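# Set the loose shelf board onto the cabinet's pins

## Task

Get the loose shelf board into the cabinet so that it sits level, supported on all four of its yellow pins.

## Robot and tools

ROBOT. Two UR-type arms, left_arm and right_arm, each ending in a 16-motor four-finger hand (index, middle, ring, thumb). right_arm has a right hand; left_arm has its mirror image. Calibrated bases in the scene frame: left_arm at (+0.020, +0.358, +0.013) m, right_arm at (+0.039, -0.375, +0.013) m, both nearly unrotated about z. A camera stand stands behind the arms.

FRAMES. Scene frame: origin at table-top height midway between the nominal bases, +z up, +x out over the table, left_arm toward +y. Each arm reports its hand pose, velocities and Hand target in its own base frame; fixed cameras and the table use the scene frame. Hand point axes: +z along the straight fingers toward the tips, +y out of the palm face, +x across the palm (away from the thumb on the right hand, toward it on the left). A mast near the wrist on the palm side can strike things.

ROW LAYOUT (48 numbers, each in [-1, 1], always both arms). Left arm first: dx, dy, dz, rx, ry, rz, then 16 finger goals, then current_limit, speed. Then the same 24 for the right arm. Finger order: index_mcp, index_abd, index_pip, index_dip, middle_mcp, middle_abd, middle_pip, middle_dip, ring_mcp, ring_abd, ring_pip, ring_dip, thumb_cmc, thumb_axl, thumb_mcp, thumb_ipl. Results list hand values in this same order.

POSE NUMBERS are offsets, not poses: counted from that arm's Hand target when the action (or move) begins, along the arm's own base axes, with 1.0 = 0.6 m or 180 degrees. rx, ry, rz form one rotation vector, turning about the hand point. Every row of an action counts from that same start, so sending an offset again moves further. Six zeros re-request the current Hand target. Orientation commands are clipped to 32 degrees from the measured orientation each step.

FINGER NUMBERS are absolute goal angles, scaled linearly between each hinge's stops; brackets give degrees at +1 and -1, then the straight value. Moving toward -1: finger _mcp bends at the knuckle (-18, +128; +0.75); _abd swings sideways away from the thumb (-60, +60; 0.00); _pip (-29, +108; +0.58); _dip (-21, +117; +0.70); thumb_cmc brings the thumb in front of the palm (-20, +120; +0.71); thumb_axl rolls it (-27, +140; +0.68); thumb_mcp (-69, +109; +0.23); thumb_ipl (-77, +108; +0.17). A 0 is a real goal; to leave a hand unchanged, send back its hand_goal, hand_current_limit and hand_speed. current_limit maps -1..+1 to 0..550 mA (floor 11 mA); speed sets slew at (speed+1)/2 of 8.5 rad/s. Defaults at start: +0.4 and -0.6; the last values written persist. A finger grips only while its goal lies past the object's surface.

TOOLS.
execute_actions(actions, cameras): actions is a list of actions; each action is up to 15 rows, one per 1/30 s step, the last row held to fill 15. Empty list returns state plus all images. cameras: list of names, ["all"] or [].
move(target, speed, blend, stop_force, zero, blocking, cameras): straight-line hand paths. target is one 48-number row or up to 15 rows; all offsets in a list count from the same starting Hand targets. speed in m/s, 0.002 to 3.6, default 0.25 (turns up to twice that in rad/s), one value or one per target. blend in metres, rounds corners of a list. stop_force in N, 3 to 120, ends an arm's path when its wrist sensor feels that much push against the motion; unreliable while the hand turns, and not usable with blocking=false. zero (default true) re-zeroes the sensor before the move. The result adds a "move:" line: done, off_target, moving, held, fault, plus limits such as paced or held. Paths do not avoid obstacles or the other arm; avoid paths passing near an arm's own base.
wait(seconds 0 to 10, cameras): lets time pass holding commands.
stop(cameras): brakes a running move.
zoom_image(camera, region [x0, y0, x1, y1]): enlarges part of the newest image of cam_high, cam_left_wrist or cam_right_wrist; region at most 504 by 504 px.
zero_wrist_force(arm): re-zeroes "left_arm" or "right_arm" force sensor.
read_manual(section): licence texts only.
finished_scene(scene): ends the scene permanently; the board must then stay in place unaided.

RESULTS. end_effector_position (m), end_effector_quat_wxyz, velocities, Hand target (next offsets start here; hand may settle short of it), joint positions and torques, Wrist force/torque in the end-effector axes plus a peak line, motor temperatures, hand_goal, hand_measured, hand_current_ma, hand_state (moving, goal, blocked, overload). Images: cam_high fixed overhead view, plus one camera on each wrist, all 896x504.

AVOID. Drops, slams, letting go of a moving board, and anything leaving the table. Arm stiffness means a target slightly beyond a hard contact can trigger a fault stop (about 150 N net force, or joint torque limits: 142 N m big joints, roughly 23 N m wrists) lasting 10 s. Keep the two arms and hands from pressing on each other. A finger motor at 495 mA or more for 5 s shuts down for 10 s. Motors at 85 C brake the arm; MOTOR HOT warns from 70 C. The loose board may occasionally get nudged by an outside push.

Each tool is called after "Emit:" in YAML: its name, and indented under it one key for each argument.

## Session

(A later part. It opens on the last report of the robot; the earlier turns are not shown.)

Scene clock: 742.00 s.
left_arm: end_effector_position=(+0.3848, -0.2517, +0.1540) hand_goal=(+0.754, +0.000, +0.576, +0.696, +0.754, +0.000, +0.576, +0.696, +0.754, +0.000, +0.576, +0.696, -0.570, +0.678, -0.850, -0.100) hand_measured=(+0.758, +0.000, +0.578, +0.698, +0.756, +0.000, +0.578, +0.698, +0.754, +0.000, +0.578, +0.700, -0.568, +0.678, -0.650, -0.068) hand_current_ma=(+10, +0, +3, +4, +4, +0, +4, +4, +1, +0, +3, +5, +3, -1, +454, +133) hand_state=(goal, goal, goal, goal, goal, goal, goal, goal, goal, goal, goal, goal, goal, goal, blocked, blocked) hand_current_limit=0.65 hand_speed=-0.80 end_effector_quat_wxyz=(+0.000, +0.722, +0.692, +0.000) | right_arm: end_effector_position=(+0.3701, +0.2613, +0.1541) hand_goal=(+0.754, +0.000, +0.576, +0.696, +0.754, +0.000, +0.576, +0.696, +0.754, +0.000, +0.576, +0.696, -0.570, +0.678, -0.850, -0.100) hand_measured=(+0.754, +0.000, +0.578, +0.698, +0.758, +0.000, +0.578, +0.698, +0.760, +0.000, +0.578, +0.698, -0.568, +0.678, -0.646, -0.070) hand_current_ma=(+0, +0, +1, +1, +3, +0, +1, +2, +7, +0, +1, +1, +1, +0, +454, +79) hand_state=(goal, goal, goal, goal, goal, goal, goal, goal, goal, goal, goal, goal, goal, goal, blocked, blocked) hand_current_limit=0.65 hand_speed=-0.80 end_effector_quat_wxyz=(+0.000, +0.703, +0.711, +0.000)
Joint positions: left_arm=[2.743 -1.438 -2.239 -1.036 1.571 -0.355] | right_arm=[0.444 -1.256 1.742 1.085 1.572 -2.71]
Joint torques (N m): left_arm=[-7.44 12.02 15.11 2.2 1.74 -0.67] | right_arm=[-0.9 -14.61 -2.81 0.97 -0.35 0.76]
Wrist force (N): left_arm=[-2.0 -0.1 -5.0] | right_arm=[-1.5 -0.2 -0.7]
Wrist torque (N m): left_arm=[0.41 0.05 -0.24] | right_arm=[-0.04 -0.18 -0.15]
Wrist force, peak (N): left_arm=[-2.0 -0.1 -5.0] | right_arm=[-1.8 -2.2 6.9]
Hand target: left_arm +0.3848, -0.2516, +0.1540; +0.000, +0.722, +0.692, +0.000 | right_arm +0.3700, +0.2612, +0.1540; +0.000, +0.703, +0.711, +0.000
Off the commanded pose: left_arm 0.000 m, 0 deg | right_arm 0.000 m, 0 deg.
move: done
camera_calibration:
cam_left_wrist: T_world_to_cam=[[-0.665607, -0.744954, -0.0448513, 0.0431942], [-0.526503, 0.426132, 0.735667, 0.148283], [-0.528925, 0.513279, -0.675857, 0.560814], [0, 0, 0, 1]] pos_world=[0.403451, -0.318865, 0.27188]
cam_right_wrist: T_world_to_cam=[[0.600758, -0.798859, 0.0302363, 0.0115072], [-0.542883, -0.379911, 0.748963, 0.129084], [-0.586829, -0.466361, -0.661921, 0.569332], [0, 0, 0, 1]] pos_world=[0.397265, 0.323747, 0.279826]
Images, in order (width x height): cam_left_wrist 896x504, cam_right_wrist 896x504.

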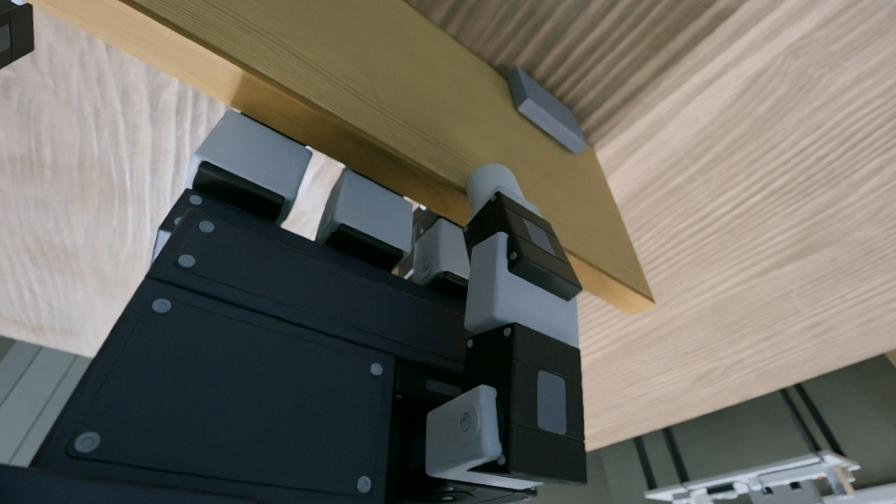

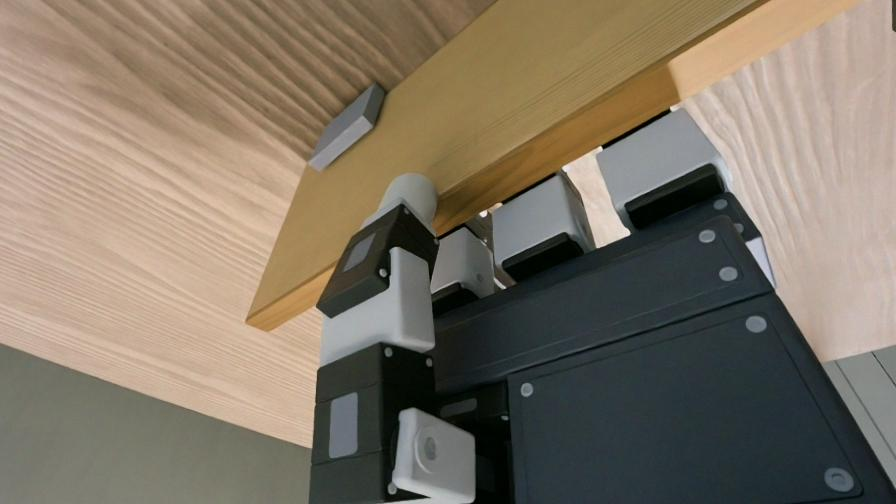

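Emit:
move:
  target:
    - [0,0,0,0,0,0,0.754,0,0.576,0.696,0.754,0,0.576,0.696,0.754,0,0.576,0.696,-0.571,0.678,0.0,-0.719,0.6,-0.5,0,0,0,0,0,0,0.754,0,0.576,0.696,0.754,0,0.576,0.696,0.754,0,0.576,0.696,-0.571,0.678,0.0,-0.719,0.6,-0.5]
    - [-0.003,0,-0.0617,0,0,0,0.754,0,0.576,0.696,0.754,0,0.576,0.696,0.754,0,0.576,0.696,-0.571,0.678,0.0,-0.719,0.6,-0.5,-0.003,0,-0.0617,0,0,0,0.754,0,0.576,0.696,0.754,0,0.576,0.696,0.754,0,0.576,0.696,-0.571,0.678,0.0,-0.719,0.6,-0.5]
  cameras: ["cam_left_wrist","cam_right_wrist"]
  speed: 0.08

Scene clock: 892.03 s.
left_arm: end_effector_position=(+0.3830, -0.2516, +0.1170) hand_goal=(+0.754, +0.000, +0.576, +0.696, +0.754, +0.000, +0.576, +0.696, +0.754, +0.000, +0.576, +0.696, -0.570, +0.678, +0.000, -0.718) hand_measured=(+0.756, +0.000, +0.578, +0.698, +0.756, +0.000, +0.578, +0.698, +0.754, +0.000, +0.578, +0.700, -0.568, +0.678, -0.006, -0.716) hand_current_ma=(+2, +0, +3, +4, +2, +0, +4, +4, +1, +0, +3, +5, +3, -1, -17, +6) hand_state=(goal, goal, goal, goal, goal, goal, goal, goal, goal, goal, goal, goal, goal, goal, goal, goal) hand_current_limit=0.60 hand_speed=-0.50 end_effector_quat_wxyz=(+0.000, +0.722, +0.692, +0.000) | right_arm: end_effector_position=(+0.3681, +0.2612, +0.1169) hand_goal=(+0.754, +0.000, +0.576, +0.696, +0.754, +0.000, +0.576, +0.696, +0.754, +0.000, +0.576, +0.696, -0.570, +0.678, +0.000, -0.718) hand_measured=(+0.754, +0.000, +0.578, +0.698, +0.756, +0.000, +0.578, +0.698, +0.756, +0.000, +0.578, +0.698, -0.568, +0.678, -0.008, -0.716) hand_current_ma=(+0, +0, +1, +1, +1, +0, +1, +2, +0, +0, +1, +1, +1, +0, -11, +3) hand_state=(goal, goal, goal, goal, goal, goal, goal, goal, goal, goal, goal, goal, goal, goal, goal, goal) hand_current_limit=0.60 hand_speed=-0.50 end_effector_quat_wxyz=(+0.000, +0.703, +0.711, +0.000)
Joint positions: left_arm=[2.741 -1.498 -2.301 -0.915 1.571 -0.357] | right_arm=[0.446 -1.214 1.792 0.993 1.572 -2.708]
Joint torques (N m): left_arm=[-9.33 15.61 18.67 3.52 -0.95 -0.86] | right_arm=[0.75 -41.13 -28.45 2.3 -0.47 0.26]
Wrist force (N): left_arm=[-2.0 -0.8 -1.8] | right_arm=[-1.5 0.1 1.8]
Wrist torque (N m): left_arm=[0.20 0.05 -0.25] | right_arm=[-0.16 -0.20 -0.08]
Wrist force, peak (N): left_arm=[-2.5 -0.6 -5.4] | right_arm=[-1.8 0.3 2.9]
Hand target: left_arm +0.3830, -0.2516, +0.1170; +0.000, +0.722, +0.692, +0.000 | right_arm +0.3682, +0.2612, +0.1170; +0.000, +0.703, +0.711, +0.000
Off the commanded pose: left_arm 0.000 m, 0 deg | right_arm 0.000 m, 0 deg.
move: done
camera_calibration:
cam_left_wrist: T_world_to_cam=[[-0.665618, -0.744948, -0.0447707, 0.0402576], [-0.526263, 0.425993, 0.735919, 0.174302], [-0.52915, 0.513402, -0.675588, 0.534869], [0, 0, 0, 1]] pos_world=[0.401551, -0.318865, 0.234881]
cam_right_wrist: T_world_to_cam=[[0.600729, -0.798886, 0.0300975, 0.013827], [-0.542369, -0.379602, 0.749492, 0.155484], [-0.587334, -0.466565, -0.661329, 0.543718], [0, 0, 0, 1]] pos_world=[0.395367, 0.323748, 0.242625]
Images, in order (width x height): cam_left_wrist 896x504, cam_right_wrist 896x504.

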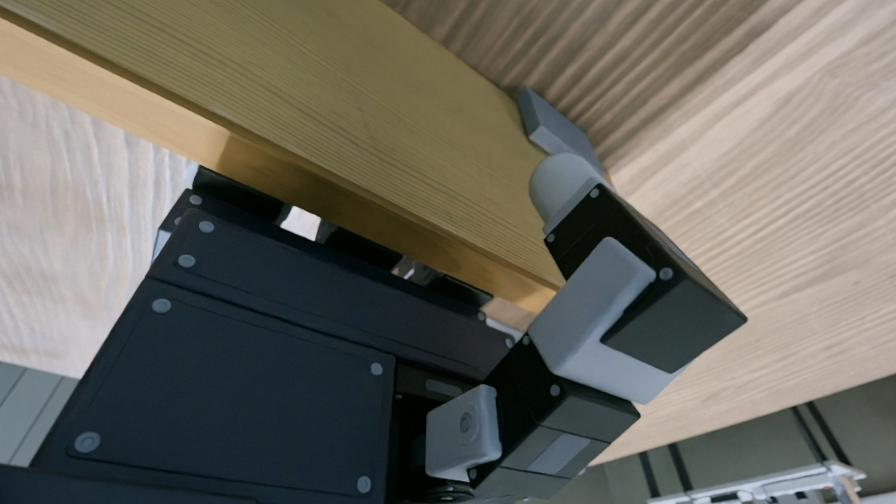

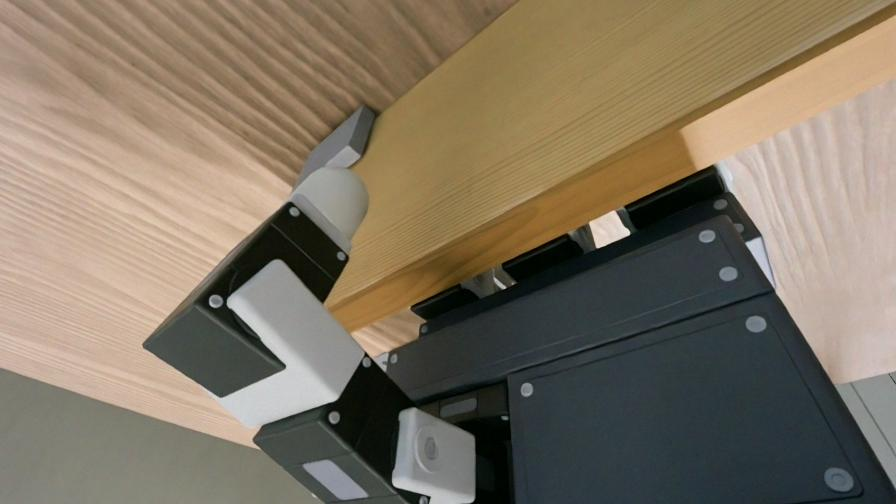

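Emit:
move:
  target: [0,0,0,0,0,0,0.754,0,0.576,0.696,0.754,0,0.576,0.696,0.754,0,0.576,0.696,-0.571,0.678,-0.55,-0.80,0.78,-0.7,0,0,0,0,0,0,0.754,0,0.576,0.696,0.754,0,0.576,0.696,0.754,0,0.576,0.696,-0.571,0.678,-0.55,-0.80,0.78,-0.7]
  cameras: ["cam_left_wrist","cam_right_wrist"]
  speed: 0.08

Scene clock: 899.30 s.
left_arm: end_effector_position=(+0.3830, -0.2516, +0.1170) hand_goal=(+0.754, +0.000, +0.576, +0.696, +0.754, +0.000, +0.576, +0.696, +0.754, +0.000, +0.576, +0.696, -0.570, +0.678, -0.550, -0.800) hand_measured=(+0.752, +0.000, +0.578, +0.698, +0.754, +0.000, +0.578, +0.698, +0.754, +0.000, +0.578, +0.700, -0.568, +0.678, -0.242, -0.790) hand_current_ma=(-2, +0, +3, +4, +1, +0, +4, +4, +1, +0, +3, +5, +3, -1, +490, +35) hand_state=(goal, goal, goal, goal, goal, goal, goal, goal, goal, goal, goal, goal, goal, goal, blocked, goal) hand_current_limit=0.78 hand_speed=-0.70 end_effector_quat_wxyz=(+0.000, +0.722, +0.692, +0.000) | right_arm: end_effector_position=(+0.3682, +0.2612, +0.1170) hand_goal=(+0.754, +0.000, +0.576, +0.696, +0.754, +0.000, +0.576, +0.696, +0.754, +0.000, +0.576, +0.696, -0.570, +0.678, -0.550, -0.800) hand_measured=(+0.754, +0.000, +0.578, +0.698, +0.754, +0.000, +0.578, +0.698, +0.754, +0.000, +0.578, +0.698, -0.568, +0.678, -0.240, -0.790) hand_current_ma=(+0, +0, +1, +1, +0, +0, +1, +2, +0, +0, +1, +1, +1, +0, +489, +18) hand_state=(goal, goal, goal, goal, goal, goal, goal, goal, goal, goal, goal, goal, goal, goal, blocked, goal) hand_current_limit=0.78 hand_speed=-0.70 end_effector_quat_wxyz=(+0.000, +0.703, +0.711, +0.000)
Joint positions: left_arm=[2.741 -1.498 -2.301 -0.914 1.571 -0.357] | right_arm=[0.446 -1.214 1.792 0.993 1.572 -2.708]
Joint torques (N m): left_arm=[9.66 13.44 16.95 2.91 -1.96 1.64] | right_arm=[-5.64 -40.23 -26.11 1.78 0.58 -1.28]
Wrist force (N): left_arm=[-1.7 -1.1 -2.9] | right_arm=[-2.1 2.6 0.5]
Wrist torque (N m): left_arm=[0.24 0.06 -0.28] | right_arm=[0.06 -0.26 -0.39]
Wrist force, peak (N): left_arm=[-1.8 -1.1 -4.1] | right_arm=[-2.1 2.6 0.5]
Hand target: left_arm +0.3830, -0.2516, +0.1170; +0.000, +0.722, +0.692, +0.000 | right_arm +0.3682, +0.2612, +0.1170; +0.000, +0.703, +0.711, +0.000
Off the commanded pose: left_arm 0.000 m, 0 deg | right_arm 0.000 m, 0 deg.
move: done
camera_calibration:
cam_left_wrist: T_world_to_cam=[[-0.665651, -0.744917, -0.0448073, 0.0402892], [-0.526367, 0.426098, 0.735784, 0.174409], [-0.529006, 0.51336, -0.675732, 0.534832], [0, 0, 0, 1]] pos_world=[0.401551, -0.318865, 0.234881]
cam_right_wrist: T_world_to_cam=[[0.600764, -0.798857, 0.0301792, 0.013721], [-0.542681, -0.37981, 0.749161, 0.155734], [-0.58701, -0.466446, -0.6617, 0.543765], [0, 0, 0, 1]] pos_world=[0.395466, 0.323747, 0.242726]
Images, in order (width x height): cam_left_wrist 896x504, cam_right_wrist 896x504.

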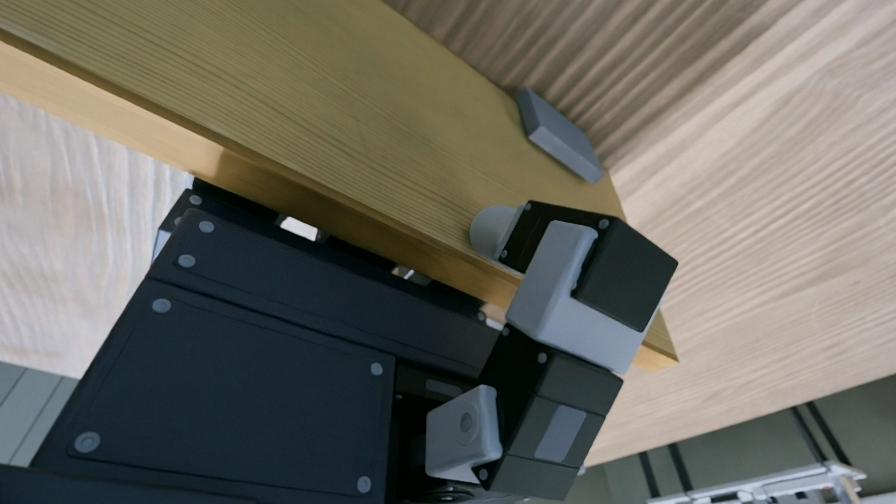

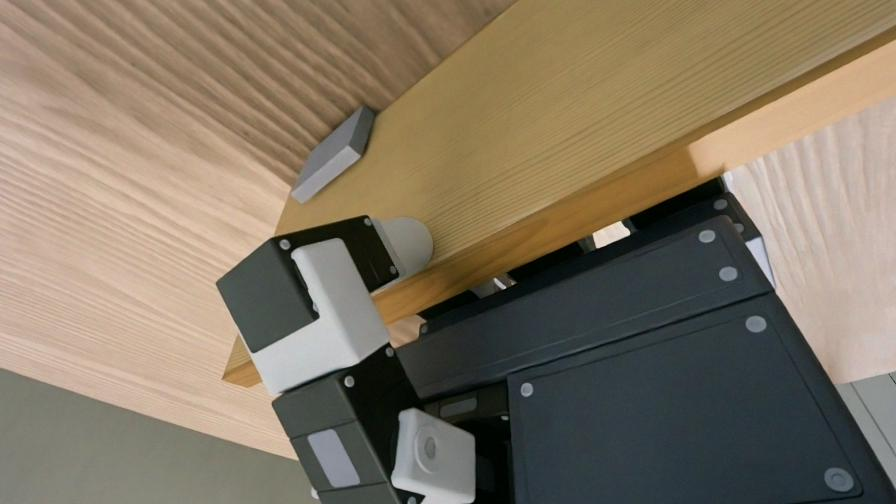

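Emit:
move:
  target: [0,0,0,0,0,0,0.754,0,0.576,0.696,0.754,0,0.576,0.696,0.754,0,0.576,0.696,-0.571,0.678,-0.55,-0.93,0.78,-0.8,0,0,0,0,0,0,0.754,0,0.576,0.696,0.754,0,0.576,0.696,0.754,0,0.576,0.696,-0.571,0.678,-0.55,-0.93,0.78,-0.8]
  speed: 0.08

Emit:
move:
  target: [0,0,0.0333,0,0,0,0.754,0,0.576,0.696,0.754,0,0.576,0.696,0.754,0,0.576,0.696,-0.571,0.678,-0.55,-0.93,0.78,-0.8,0,0,0.0333,0,0,0,0.754,0,0.576,0.696,0.754,0,0.576,0.696,0.754,0,0.576,0.696,-0.571,0.678,-0.55,-0.93,0.78,-0.8]
  cameras: ["cam_left_wrist","cam_right_wrist"]
  speed: 0.04

Scene clock: 916.50 s.
left_arm: end_effector_position=(+0.3830, -0.2516, +0.1170) hand_goal=(+0.754, +0.000, +0.576, +0.696, +0.754, +0.000, +0.576, +0.696, +0.754, +0.000, +0.576, +0.696, -0.570, +0.678, -0.550, -0.930) hand_measured=(+0.752, +0.000, +0.578, +0.698, +0.754, +0.000, +0.578, +0.698, +0.754, +0.000, +0.578, +0.700, -0.568, +0.678, -0.242, -0.796) hand_current_ma=(-5, +0, +3, +4, +0, +0, +4, +4, +1, +0, +3, +5, +3, -1, +490, +490) hand_state=(goal, goal, goal, goal, goal, goal, goal, goal, goal, goal, goal, goal, goal, goal, blocked, blocked) hand_current_limit=0.78 hand_speed=-0.80 end_effector_quat_wxyz=(+0.000, +0.722, +0.692, +0.000) | right_arm: end_effector_position=(+0.3682, +0.2612, +0.1170) hand_goal=(+0.754, +0.000, +0.576, +0.696, +0.754, +0.000, +0.576, +0.696, +0.754, +0.000, +0.576, +0.696, -0.570, +0.678, -0.550, -0.930) hand_measured=(+0.754, +0.000, +0.578, +0.698, +0.754, +0.000, +0.578, +0.698, +0.752, +0.000, +0.578, +0.698, -0.568, +0.678, -0.240, -0.798) hand_current_ma=(+0, +0, +1, +1, +0, +0, +1, +2, -1, +0, +1, +1, +1, +0, +490, +490) hand_state=(goal, goal, goal, goal, goal, goal, goal, goal, goal, goal, goal, goal, goal, goal, blocked, blocked) hand_current_limit=0.78 hand_speed=-0.80 end_effector_quat_wxyz=(+0.000, +0.703, +0.711, +0.000)
Joint positions: left_arm=[2.741 -1.498 -2.301 -0.914 1.571 -0.357] | right_arm=[0.446 -1.214 1.792 0.993 1.572 -2.708]
Joint torques (N m): left_arm=[9.38 14.63 19.36 0.56 -1.95 1.74] | right_arm=[1.83 -32.15 -6.93 4.56 0.5 1.17]
Wrist force (N): left_arm=[-1.9 0.2 1.2] | right_arm=[-1.6 0.1 5.3]
Wrist torque (N m): left_arm=[0.07 0.02 -0.27] | right_arm=[-0.32 -0.27 -0.54]
Wrist force, peak (N): left_arm=[-1.8 -1.2 -4.2] | right_arm=[-1.8 0.1 5.4]
Hand target: left_arm +0.3830, -0.2516, +0.1170; +0.000, +0.722, +0.692, +0.000 | right_arm +0.3682, +0.2612, +0.1170; +0.000, +0.703, +0.711, +0.000
Off the commanded pose: left_arm 0.000 m, 0 deg | right_arm 0.000 m, 0 deg.
move: done

Scene clock: 917.33 s.
left_arm: end_effector_position=(+0.3830, -0.2517, +0.1370) hand_goal=(+0.754, +0.000, +0.576, +0.696, +0.754, +0.000, +0.576, +0.696, +0.754, +0.000, +0.576, +0.696, -0.570, +0.678, -0.550, -0.930) hand_measured=(+0.750, +0.000, +0.578, +0.698, +0.754, +0.000, +0.578, +0.698, +0.754, +0.000, +0.578, +0.700, -0.568, +0.678, -0.242, -0.796) hand_current_ma=(-6, +0, +3, +4, +0, +0, +4, +4, +1, +0, +3, +5, +3, +0, +490, +489) hand_state=(goal, goal, goal, goal, goal, goal, goal, goal, goal, goal, goal, goal, goal, goal, blocked, blocked) hand_current_limit=0.78 hand_speed=-0.80 end_effector_quat_wxyz=(+0.000, +0.722, +0.692, +0.000) | right_arm: end_effector_position=(+0.3683, +0.2613, +0.1371) hand_goal=(+0.754, +0.000, +0.576, +0.696, +0.754, +0.000, +0.576, +0.696, +0.754, +0.000, +0.576, +0.696, -0.570, +0.678, -0.550, -0.930) hand_measured=(+0.754, +0.000, +0.578, +0.698, +0.752, +0.000, +0.578, +0.698, +0.752, +0.000, +0.578, +0.698, -0.568, +0.678, -0.240, -0.798) hand_current_ma=(+0, +0, +1, +1, -1, +0, +1, +2, -2, +0, +1, +1, +1, +0, +490, +490) hand_state=(goal, goal, goal, goal, goal, goal, goal, goal, goal, goal, goal, goal, goal, goal, blocked, blocked) hand_current_limit=0.78 hand_speed=-0.80 end_effector_quat_wxyz=(+0.000, +0.703, +0.711, +0.000)
Joint positions: left_arm=[2.741 -1.462 -2.27 -0.981 1.571 -0.357] | right_arm=[0.446 -1.239 1.768 1.042 1.572 -2.708]
Joint torques (N m): left_arm=[7.44 11.61 14.5 4.62 -1.31 1] | right_arm=[3.4 -17.14 -6.38 0.25 0.6 1.7]
Wrist force (N): left_arm=[-0.9 1.9 3.3] | right_arm=[-2.7 -2.9 6.9]
Wrist torque (N m): left_arm=[0.04 -0.04 -0.20] | right_arm=[-0.58 -0.16 -0.74]
Wrist force, peak (N): left_arm=[-2.9 1.6 4.1] | right_arm=[-2.7 -2.4 7.8]
Hand target: left_arm +0.3830, -0.2516, +0.1370; +0.000, +0.722, +0.692, +0.000 | right_arm +0.3682, +0.2612, +0.1370; +0.000, +0.703, +0.711, +0.000
Off the commanded pose: left_arm 0.000 m, 0 deg | right_arm 0.000 m, 0 deg.
move: done
camera_calibration:
cam_left_wrist: T_world_to_cam=[[-0.665609, -0.744951, -0.0448539, 0.041236], [-0.526464, 0.426094, 0.735717, 0.159801], [-0.528961, 0.513314, -0.675802, 0.548384], [0, 0, 0, 1]] pos_world=[0.401651, -0.318865, 0.254881]
cam_right_wrist: T_world_to_cam=[[0.600758, -0.798859, 0.0302363, 0.0131026], [-0.542883, -0.379911, 0.748963, 0.140839], [-0.586829, -0.466361, -0.661921, 0.557023], [0, 0, 0, 1]] pos_world=[0.395465, 0.323747, 0.262826]
Images, in order (width x height): cam_left_wrist 896x504, cam_right_wrist 896x504.

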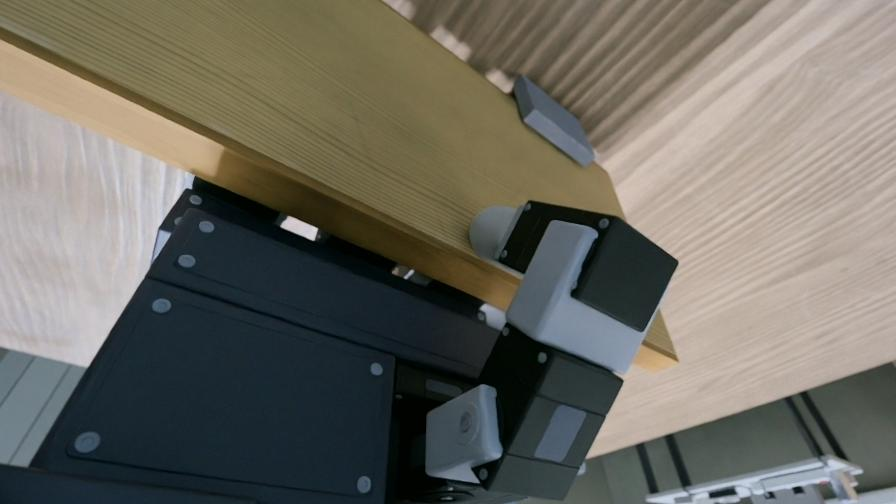

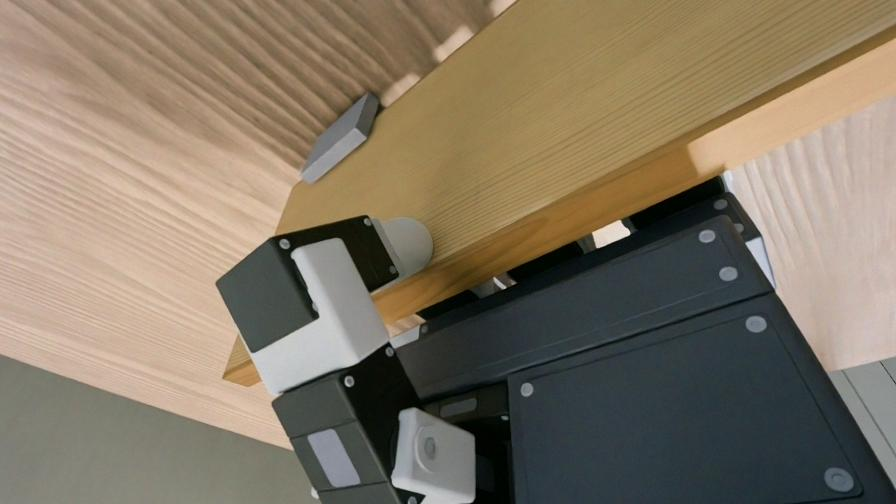

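Emit:
move:
  target:
    - [0,0,0.083,0,0,0,0.754,0,0.576,0.696,0.754,0,0.576,0.696,0.754,0,0.576,0.696,-0.571,0.678,-0.55,-0.93,0.78,-0.8,0,0,0.083,0,0,0,0.754,0,0.576,0.696,0.754,0,0.576,0.696,0.754,0,0.576,0.696,-0.571,0.678,-0.55,-0.93,0.78,-0.8]
    - [0,0,0.275,-0.0212,-0.4996,0,0.754,0,0.576,0.696,0.754,0,0.576,0.696,0.754,0,0.576,0.696,-0.571,0.678,-0.55,-0.93,0.78,-0.8,0,0,0.275,0.0057,-0.5,0,0.754,0,0.576,0.696,0.754,0,0.576,0.696,0.754,0,0.576,0.696,-0.571,0.678,-0.55,-0.93,0.78,-0.8]
  cameras: ["all"]
  blend: [0.01, 0]
  speed: [0.06, 0.15]

Scene clock: 943.57 s.
left_arm: end_effector_position=(+0.3831, -0.2516, +0.3019) hand_goal=(+0.754, +0.000, +0.576, +0.696, +0.754, +0.000, +0.576, +0.696, +0.754, +0.000, +0.576, +0.696, -0.570, +0.678, -0.550, -0.930) hand_measured=(+0.780, +0.000, +0.578, +0.698, +0.780, +0.000, +0.578, +0.698, +0.780, +0.000, +0.578, +0.700, -0.568, +0.688, -0.242, -0.796) hand_current_ma=(+79, +0, +3, +4, +79, +0, +4, +4, +79, +0, +3, +5, +4, +28, +489, +490) hand_state=(blocked, goal, goal, goal, blocked, goal, goal, goal, blocked, goal, goal, goal, goal, goal, blocked, blocked) hand_current_limit=0.78 hand_speed=-0.80 end_effector_quat_wxyz=(+0.510, +0.511, +0.489, +0.489) | right_arm: end_effector_position=(+0.3682, +0.2612, +0.3018) hand_goal=(+0.754, +0.000, +0.576, +0.696, +0.754, +0.000, +0.576, +0.696, +0.754, +0.000, +0.576, +0.696, -0.570, +0.678, -0.550, -0.930) hand_measured=(+0.780, +0.000, +0.578, +0.698, +0.772, +0.000, +0.578, +0.698, +0.768, -0.002, +0.580, +0.698, -0.568, +0.678, -0.240, -0.798) hand_current_ma=(+43, +0, +1, +1, +25, +0, +2, +2, +19, -1, +3, +1, +1, +0, +490, +490) hand_state=(blocked, goal, goal, goal, goal, goal, goal, goal, goal, goal, goal, goal, goal, goal, blocked, blocked) hand_current_limit=0.78 hand_speed=-0.80 end_effector_quat_wxyz=(+0.498, +0.497, +0.503, +0.502) end_effector_velocity=(+0.000, +0.000, +0.001) end_effector_angular_velocity=(+0.004, -0.005, +0.000)
Joint positions: left_arm=[2.546 -2.19 -2.451 1.498 2.124 0] | right_arm=[0.675 -1.57 2.333 -0.763 2.235 -3.142]
Joint velocities: left_arm=[within noise] | right_arm=[0 -0.001 0 -0.005 0 0]
Joint torques (N m): left_arm=[-11.13 30.21 6.51 5.99 2.63 0.74] | right_arm=[5.22 -29.76 -30.71 -4.74 0.28 -1.43]
Wrist force (N): left_arm=[-2.2 -6.9 -1.6] | right_arm=[-0.3 -4.2 0.9]
Wrist torque (N m): left_arm=[0.14 -0.16 0.19] | right_arm=[0.03 -0.16 0.05]
Wrist force, peak (N): left_arm=[-4.4 -10.2 -1.2] | right_arm=[-3.3 -2.9 7.5]
Hand target: left_arm +0.3830, -0.2516, +0.3020; +0.510, +0.511, +0.489, +0.489 | right_arm +0.3682, +0.2612, +0.3020; +0.498, +0.497, +0.503, +0.503
Off the commanded pose: left_arm 0.000 m, 0 deg | right_arm 0.000 m, 0 deg.
move: done
camera_calibration:
cam_left_wrist: T_world_to_cam=[[0.0119887, -0.773666, -0.63348, -0.0404395], [-0.718063, 0.434225, -0.543906, 0.500277], [0.695875, 0.461399, -0.550335, 0.139717], [0, 0, 0, 1]] pos_world=[0.26249, -0.312985, 0.323378]
cam_right_wrist: T_world_to_cam=[[-0.0208901, -0.805838, 0.591767, 0.0693842], [-0.74514, -0.382084, -0.546607, 0.483513], [0.666581, -0.452368, -0.592481, 0.179824], [0, 0, 0, 1]] pos_world=[0.241867, 0.322001, 0.329774]

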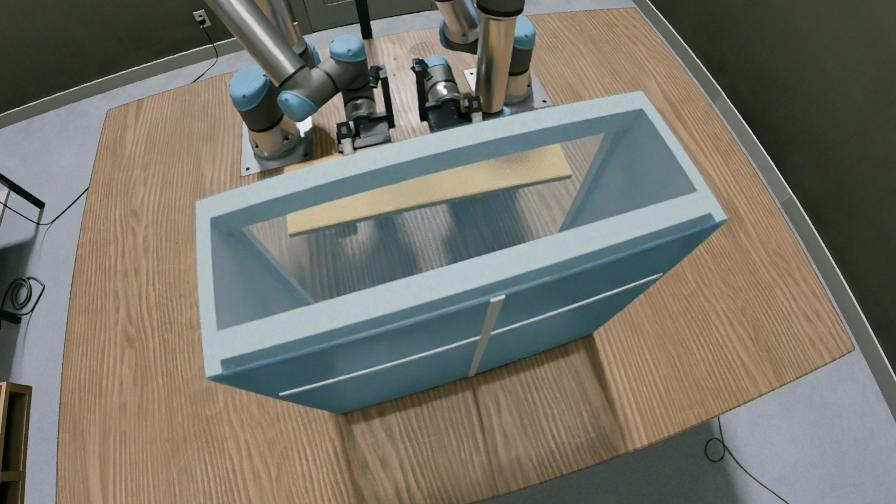

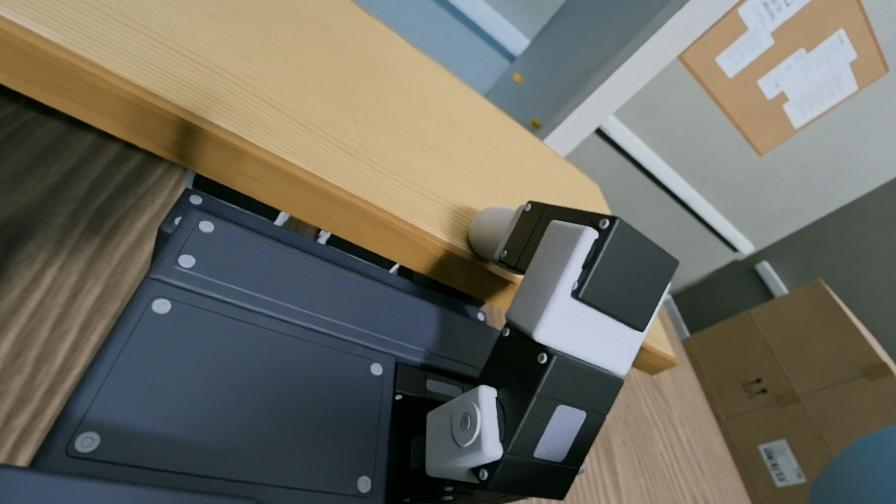

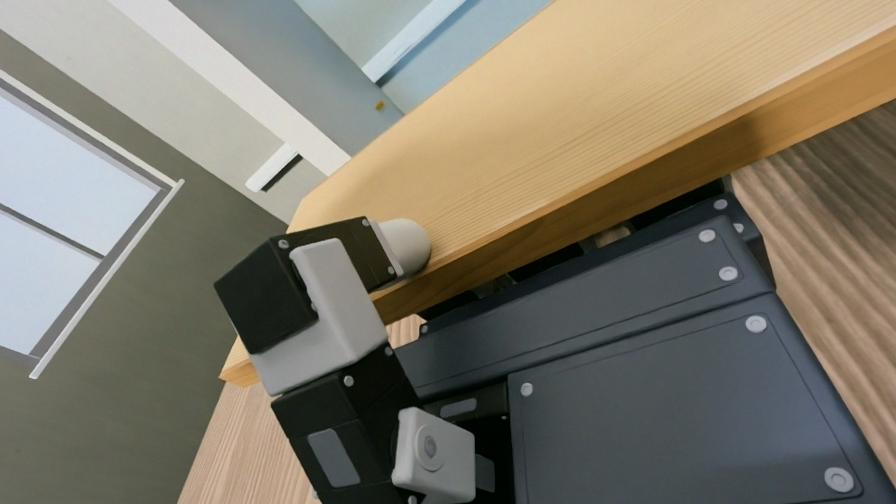

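Emit:
zoom_image:
  camera: "cam_left_wrist"
  region: [400, 0, 700, 220]

Emit:
zoom_image:
  camera: "cam_right_wrist"
  region: [200, 0, 500, 220]

Emit:
zoom_image:
  camera: "cam_high"
  region: [180, 80, 740, 430]

Scaled by 1.680 from the camera's 896x504 image, which has a finer 1280x720 frame.

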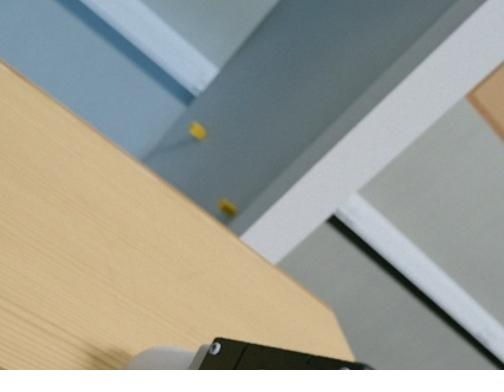

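Scaled by 1.680 from the camera's 896x504 image, which has a finer 1280x720 frame.

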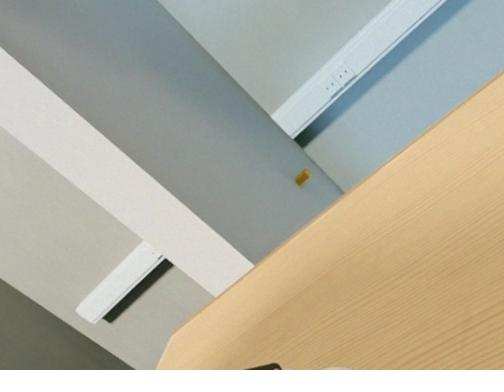

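Region (180, 80, 740, 430) is 560x350 pixels. A region can be at most 504 by 504 pixels.

Emit:
move:
  target: [-0.0063,-0.1666,0,0,0,0,0.754,0,0.576,0.696,0.754,0,0.576,0.696,0.754,0,0.576,0.696,-0.571,0.678,-0.55,-0.93,0.6,-0.8,0.0033,-0.1666,0,0,0,0,0.754,0,0.576,0.696,0.754,0,0.576,0.696,0.754,0,0.576,0.696,-0.571,0.678,-0.55,-0.93,0.6,-0.8]
  cameras: ["all"]
  speed: 0.12

Emit:
zoom_image:
  camera: "cam_left_wrist"
  region: [350, 0, 650, 220]

Emit:
zoom_image:
  camera: "cam_right_wrist"
  region: [150, 0, 450, 220]

Scene clock: 1000.13 s.
left_arm: end_effector_position=(+0.3792, -0.3515, +0.3019) hand_goal=(+0.754, +0.000, +0.576, +0.696, +0.754, +0.000, +0.576, +0.696, +0.754, +0.000, +0.576, +0.696, -0.570, +0.678, -0.550, -0.930) hand_measured=(+0.782, +0.000, +0.578, +0.698, +0.782, +0.000, +0.578, +0.698, +0.782, +0.000, +0.578, +0.700, -0.568, +0.688, -0.242, -0.796) hand_current_ma=(+84, +0, +3, +4, +83, +0, +4, +4, +84, +0, +3, +5, +4, +26, +440, +440) hand_state=(blocked, goal, goal, goal, blocked, goal, goal, goal, blocked, goal, goal, goal, goal, goal, blocked, blocked) hand_current_limit=0.60 hand_speed=-0.80 end_effector_quat_wxyz=(+0.510, +0.511, +0.489, +0.489) | right_arm: end_effector_position=(+0.3702, +0.1613, +0.3019) hand_goal=(+0.754, +0.000, +0.576, +0.696, +0.754, +0.000, +0.576, +0.696, +0.754, +0.000, +0.576, +0.696, -0.570, +0.678, -0.550, -0.930) hand_measured=(+0.780, +0.000, +0.578, +0.698, +0.772, +0.000, +0.580, +0.698, +0.770, +0.002, +0.580, +0.698, -0.568, +0.682, -0.240, -0.798) hand_current_ma=(+44, +0, +1, +1, +29, +0, +2, +2, +21, +1, +3, +1, +1, +5, +440, +440) hand_state=(blocked, goal, goal, goal, goal, goal, goal, goal, goal, goal, goal, goal, goal, goal, blocked, blocked) hand_current_limit=0.60 hand_speed=-0.80 end_effector_quat_wxyz=(+0.498, +0.497, +0.503, +0.503)
Joint positions: left_arm=[2.304 -2.243 -2.197 1.297 2.366 0] | right_arm=[0.293 -1.833 2.545 -0.713 1.853 -3.142]
Joint torques (N m): left_arm=[-6.13 43.41 14.24 1.71 0.14 -0.64] | right_arm=[-7.35 -11.87 -27.13 -5.06 -0.78 -1.74]
Wrist force (N): left_arm=[-3.9 -9.1 -1.2] | right_arm=[1.4 -6.0 0.3]
Wrist torque (N m): left_arm=[-0.01 -0.04 0.15] | right_arm=[-0.01 -0.14 0.11]
Wrist force, peak (N): left_arm=[0.5 -10.8 -1.6] | right_arm=[0.9 -6.7 -0.1]
Hand target: left_arm +0.3792, -0.3516, +0.3020; +0.510, +0.511, +0.489, +0.489 | right_arm +0.3702, +0.1613, +0.3020; +0.498, +0.497, +0.503, +0.503
Off the commanded pose: left_arm 0.000 m, 0 deg | right_arm 0.000 m, 0 deg.
move: done
camera_calibration:
cam_left_wrist: T_world_to_cam=[[0.0120706, -0.773729, -0.633402, -0.117755], [-0.717944, 0.434204, -0.544081, 0.540873], [0.695997, 0.461314, -0.550252, 0.188431], [0, 0, 0, 1]] pos_world=[0.25859, -0.412886, 0.323378]
cam_right_wrist: T_world_to_cam=[[-0.0209087, -0.805935, 0.591635, -0.0110693], [-0.744902, -0.382144, -0.546888, 0.446861], [0.666846, -0.452145, -0.592352, 0.133268], [0, 0, 0, 1]] pos_world=[0.243767, 0.222101, 0.329873]

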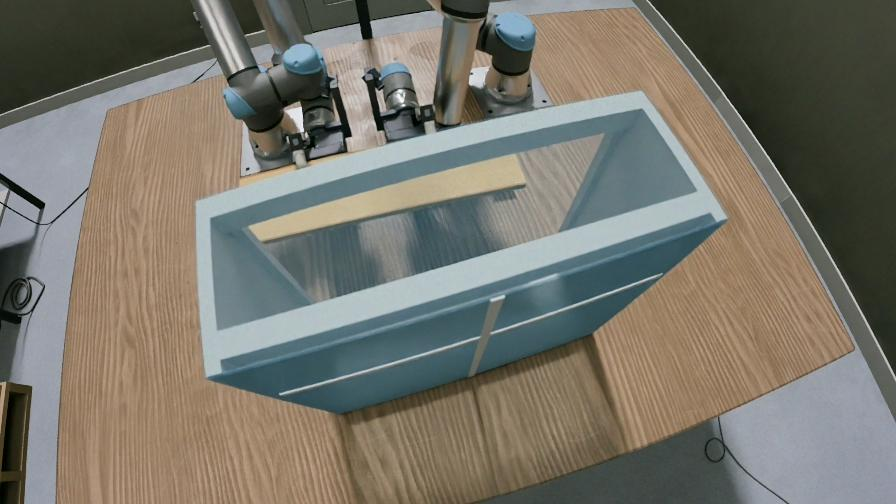

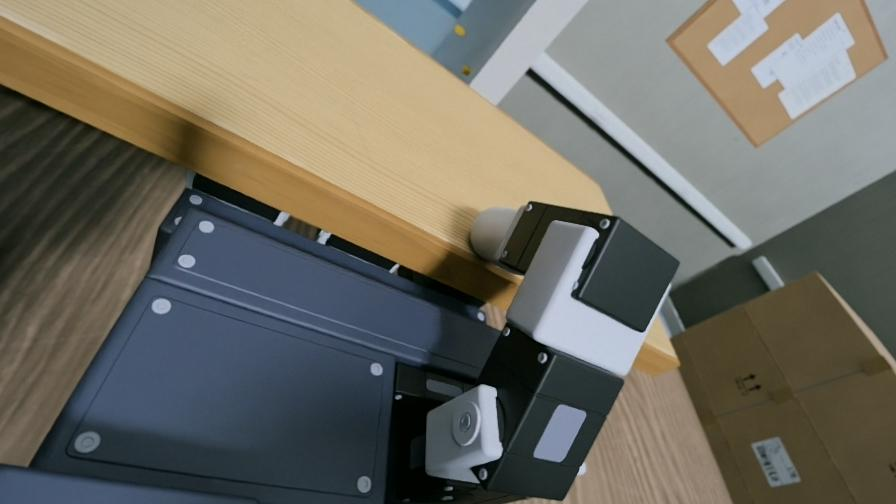

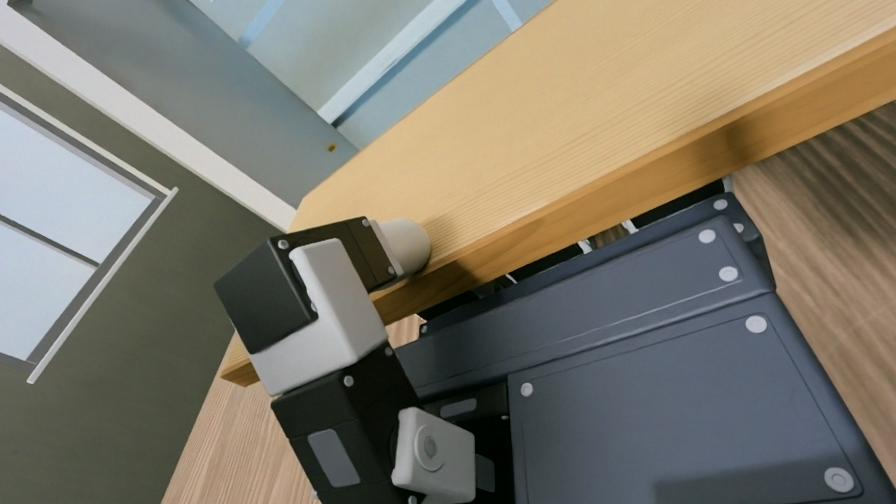

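Scaled by 1.680 from the camera's 896x504 image, which has a finer 1280x720 frame.

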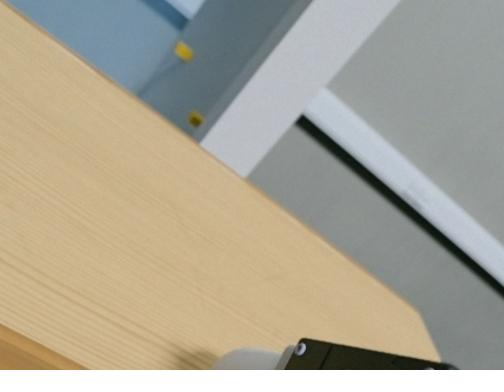

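Scaled by 1.680 from the camera's 896x504 image, which has a finer 1280x720 frame.

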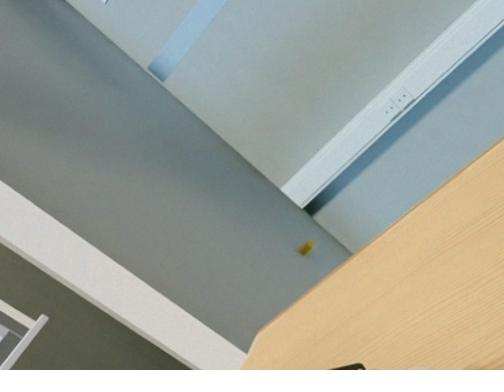

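Emit:
zoom_image:
  camera: "cam_left_wrist"
  region: [430, 0, 590, 110]

Emit:
zoom_image:
  camera: "cam_right_wrist"
  region: [0, 0, 400, 225]

Emit:
zoom_image:
  camera: "cam_high"
  region: [560, 80, 740, 260]

Emit:
zoom_image:
  camera: "cam_high"
  region: [180, 180, 360, 400]

Scaled by 3.150 from the camera's 896x504 image, which has a finer 1280x720 frame.

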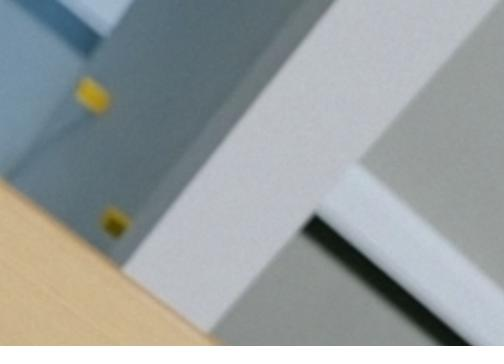

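Scaled by 1.260 from the camera's 896x504 image, which has a finer 1280x720 frame.

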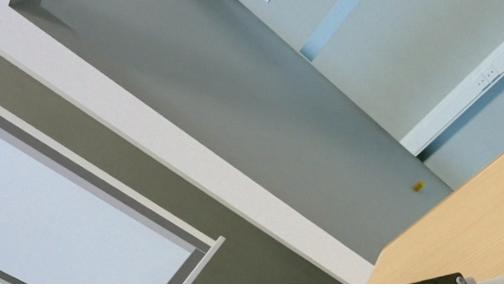

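Scaled by 2.800 from the camera's 896x504 image, which has a finer 1280x720 frame.

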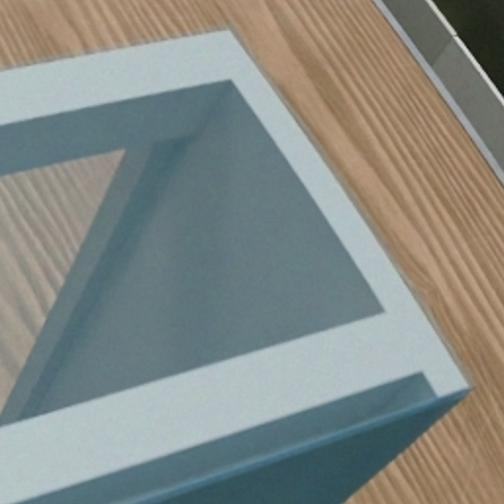

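Scaled by 2.291 from the camera's 896x504 image, which has a finer 1280x720 frame.

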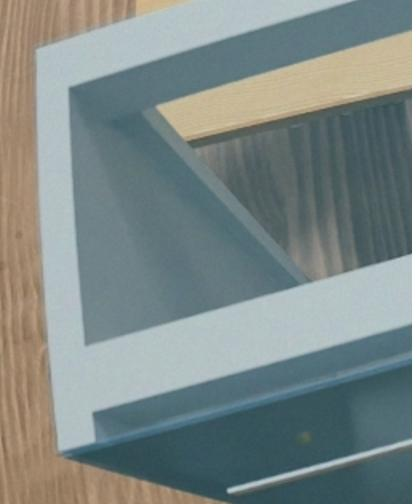

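Emit:
move:
  target:
    - [0.0555,0.1347,0.0717,0,-0.0083,0.0175,0.754,0,0.576,0.696,0.754,0,0.576,0.696,0.754,0,0.576,0.696,-0.571,0.678,-0.55,-0.93,0.6,-0.8,0.0675,0.1393,0.0717,0,-0.0083,0.0189,0.754,0,0.576,0.696,0.754,0,0.576,0.696,0.754,0,0.576,0.696,-0.571,0.678,-0.55,-0.93,0.6,-0.8]
    - [0.0557,0.1192,0.1183,0.0444,-0.0090,0.0169,0.754,0,0.576,0.696,0.754,0,0.576,0.696,0.754,0,0.576,0.696,-0.571,0.678,-0.55,-0.93,0.6,-0.8,0.0682,0.1278,0.0622,0.0444,-0.0065,0.0183,0.754,0,0.576,0.696,0.754,0,0.576,0.696,0.754,0,0.576,0.696,-0.571,0.678,-0.55,-0.93,0.6,-0.8]
    - [0.0558,0.1003,0.1628,0.0888,-0.0096,0.0162,0.754,0,0.576,0.696,0.754,0,0.576,0.696,0.754,0,0.576,0.696,-0.571,0.678,-0.55,-0.93,0.6,-0.8,0.0688,0.1205,0.0517,0.0889,-0.0046,0.0175,0.754,0,0.576,0.696,0.754,0,0.576,0.696,0.754,0,0.576,0.696,-0.571,0.678,-0.55,-0.93,0.6,-0.8]
    - [0.0562,0.0782,0.2027,0.1333,-0.0101,0.0155,0.754,0,0.576,0.696,0.754,0,0.576,0.696,0.754,0,0.576,0.696,-0.571,0.678,-0.55,-0.93,0.6,-0.8,0.0690,0.1177,0.0387,0.1332,-0.0026,0.0169,0.754,0,0.576,0.696,0.754,0,0.576,0.696,0.754,0,0.576,0.696,-0.571,0.678,-0.55,-0.93,0.6,-0.8]
  cameras: ["all"]
  blend: [0.01, 0.005, 0.005, 0]
  speed: 0.12

Emit:
zoom_image:
  camera: "cam_left_wrist"
  region: [400, 0, 720, 220]

Emit:
zoom_image:
  camera: "cam_right_wrist"
  region: [150, 0, 470, 220]

Scene clock: 1193.60 s.
left_arm: end_effector_position=(+0.4129, -0.3047, +0.4236) hand_goal=(+0.754, +0.000, +0.576, +0.696, +0.754, +0.000, +0.576, +0.696, +0.754, +0.000, +0.576, +0.696, -0.570, +0.678, -0.550, -0.930) hand_measured=(+0.784, +0.000, +0.578, +0.698, +0.784, +0.000, +0.578, +0.698, +0.784, +0.000, +0.578, +0.700, -0.570, +0.678, -0.242, -0.796) hand_current_ma=(+90, +0, +3, +4, +90, +0, +4, +4, +92, +0, +3, +5, -1, -1, +440, +440) hand_state=(blocked, goal, goal, goal, blocked, goal, goal, goal, blocked, goal, goal, goal, goal, goal, blocked, blocked) hand_current_limit=0.60 hand_speed=-0.80 end_effector_quat_wxyz=(+0.388, +0.586, +0.381, +0.601) | right_arm: end_effector_position=(+0.4117, +0.2320, +0.3252) hand_goal=(+0.754, +0.000, +0.576, +0.696, +0.754, +0.000, +0.576, +0.696, +0.754, +0.000, +0.576, +0.696, -0.570, +0.678, -0.550, -0.930) hand_measured=(+0.780, +0.000, +0.578, +0.698, +0.774, +0.000, +0.580, +0.698, +0.770, +0.002, +0.582, +0.698, -0.568, +0.684, -0.240, -0.798) hand_current_ma=(+48, +0, +1, +1, +32, +0, +2, +2, +23, +1, +4, +1, +1, +8, +440, +440) hand_state=(blocked, goal, goal, goal, blocked, goal, goal, goal, goal, goal, goal, goal, goal, goal, blocked, blocked) hand_current_limit=0.60 hand_speed=-0.80 end_effector_quat_wxyz=(+0.372, +0.574, +0.398, +0.611)
Joint positions: left_arm=[2.534 -1.862 -2.317 1.066 2.181 0.436] | right_arm=[0.568 -1.609 2.255 -0.673 2.079 -2.738]
Joint torques (N m): left_arm=[-11.16 30.39 8.15 4.37 -1.37 -0.34] | right_arm=[-7.71 -27.74 -8.09 -0.71 -0.66 0.83]
Motor temperatures (°C): left_arm=[31 26 27 37 34 33] | right_arm=[28 31 28 36 35 35]
Wrist force (N): left_arm=[-4.3 -7.7 0.0] | right_arm=[-2.4 -5.0 -0.6]
Wrist torque (N m): left_arm=[0.01 -0.06 0.13] | right_arm=[-0.02 -0.15 0.14]
Wrist force, peak (N): left_arm=[0.7 -11.5 -1.6] | right_arm=[-2.7 -7.8 -0.2]
Hand target: left_arm +0.4129, -0.3047, +0.4236; +0.388, +0.586, +0.381, +0.601 | right_arm +0.4116, +0.2319, +0.3252; +0.372, +0.574, +0.398, +0.611
Off the commanded pose: left_arm 0.000 m, 0 deg | right_arm 0.000 m, 0 deg.
move: done
camera_calibration:
cam_left_wrist: T_world_to_cam=[[0.0669577, -0.447767, -0.89164, 0.181203], [-0.728766, 0.588425, -0.350224, 0.580268], [0.681482, 0.673246, -0.286918, 0.169269], [0, 0, 0, 1]] pos_world=[0.295393, -0.374267, 0.413358]
cam_right_wrist: T_world_to_cam=[[0.0236981, -0.976706, 0.213269, 0.177282], [-0.725133, -0.163648, -0.668881, 0.498391], [0.688201, -0.138797, -0.71212, 0.108772], [0, 0, 0, 1]] pos_world=[0.282342, 0.269811, 0.373014]

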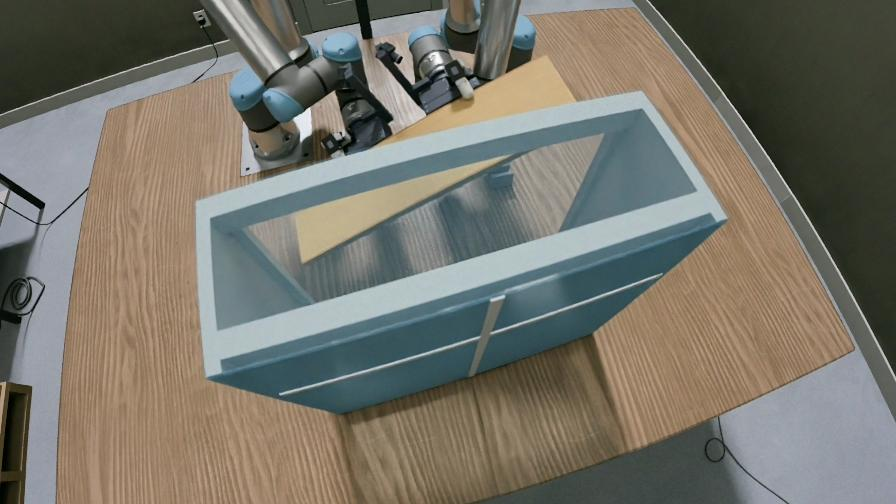

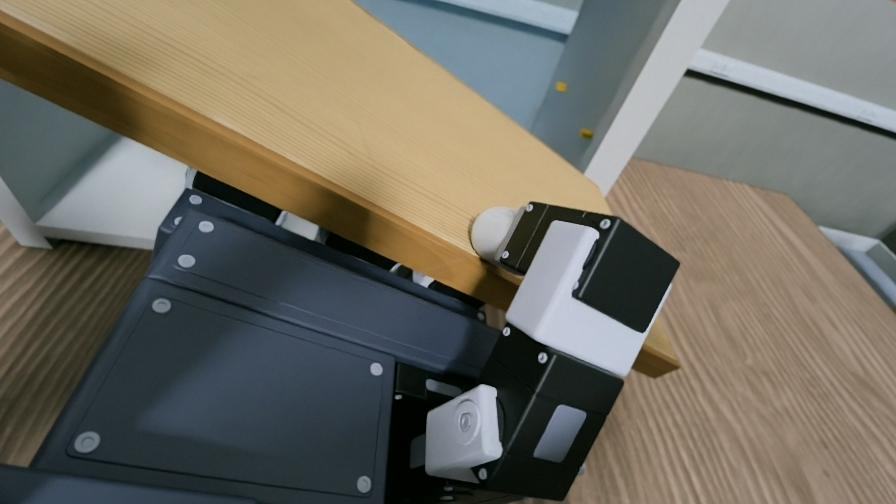

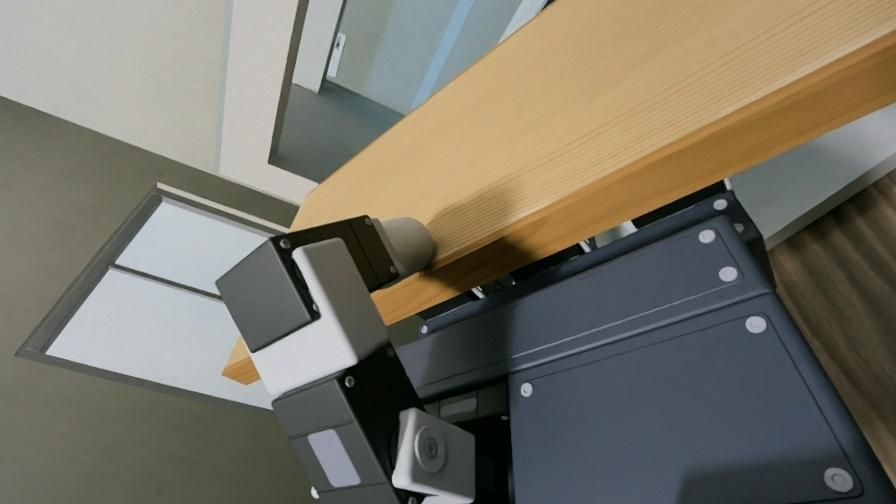

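Scaled by 1.575 from the camera's 896x504 image, which has a finer 1280x720 frame.

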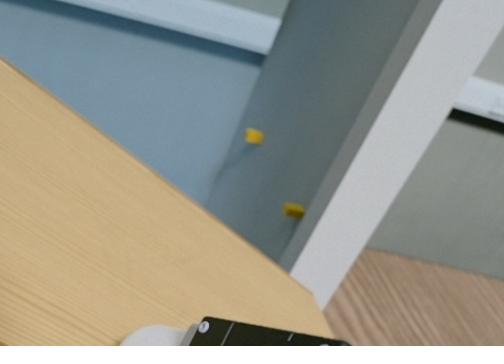

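Scaled by 1.575 from the camera's 896x504 image, which has a finer 1280x720 frame.

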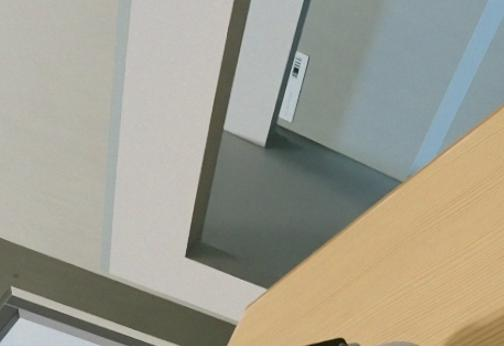

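Emit:
zoom_image:
  camera: "cam_left_wrist"
  region: [540, 100, 640, 200]

Emit:
zoom_image:
  camera: "cam_right_wrist"
  region: [230, 120, 350, 220]

Scaled by 5.040 from the camera's 896x504 image, which has a finer 1280x720 frame.

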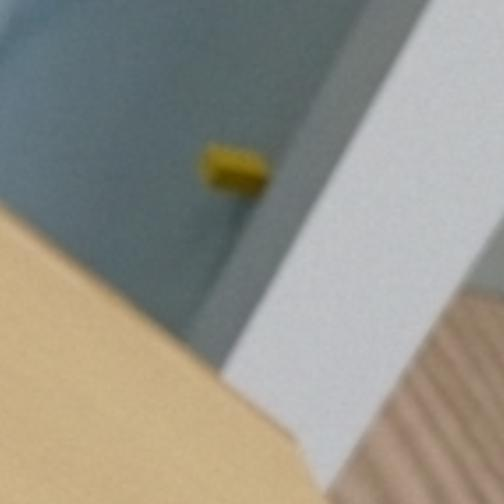

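Scaled by 4.200 from the camera's 896x504 image, which has a finer 1280x720 frame.

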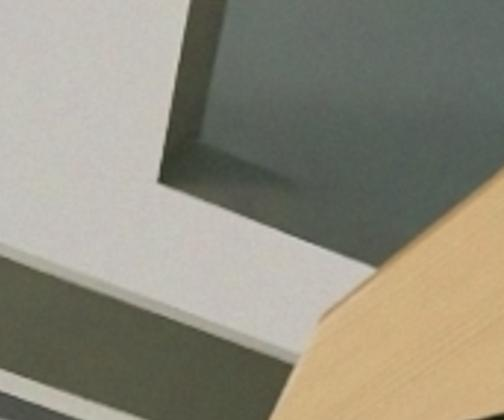

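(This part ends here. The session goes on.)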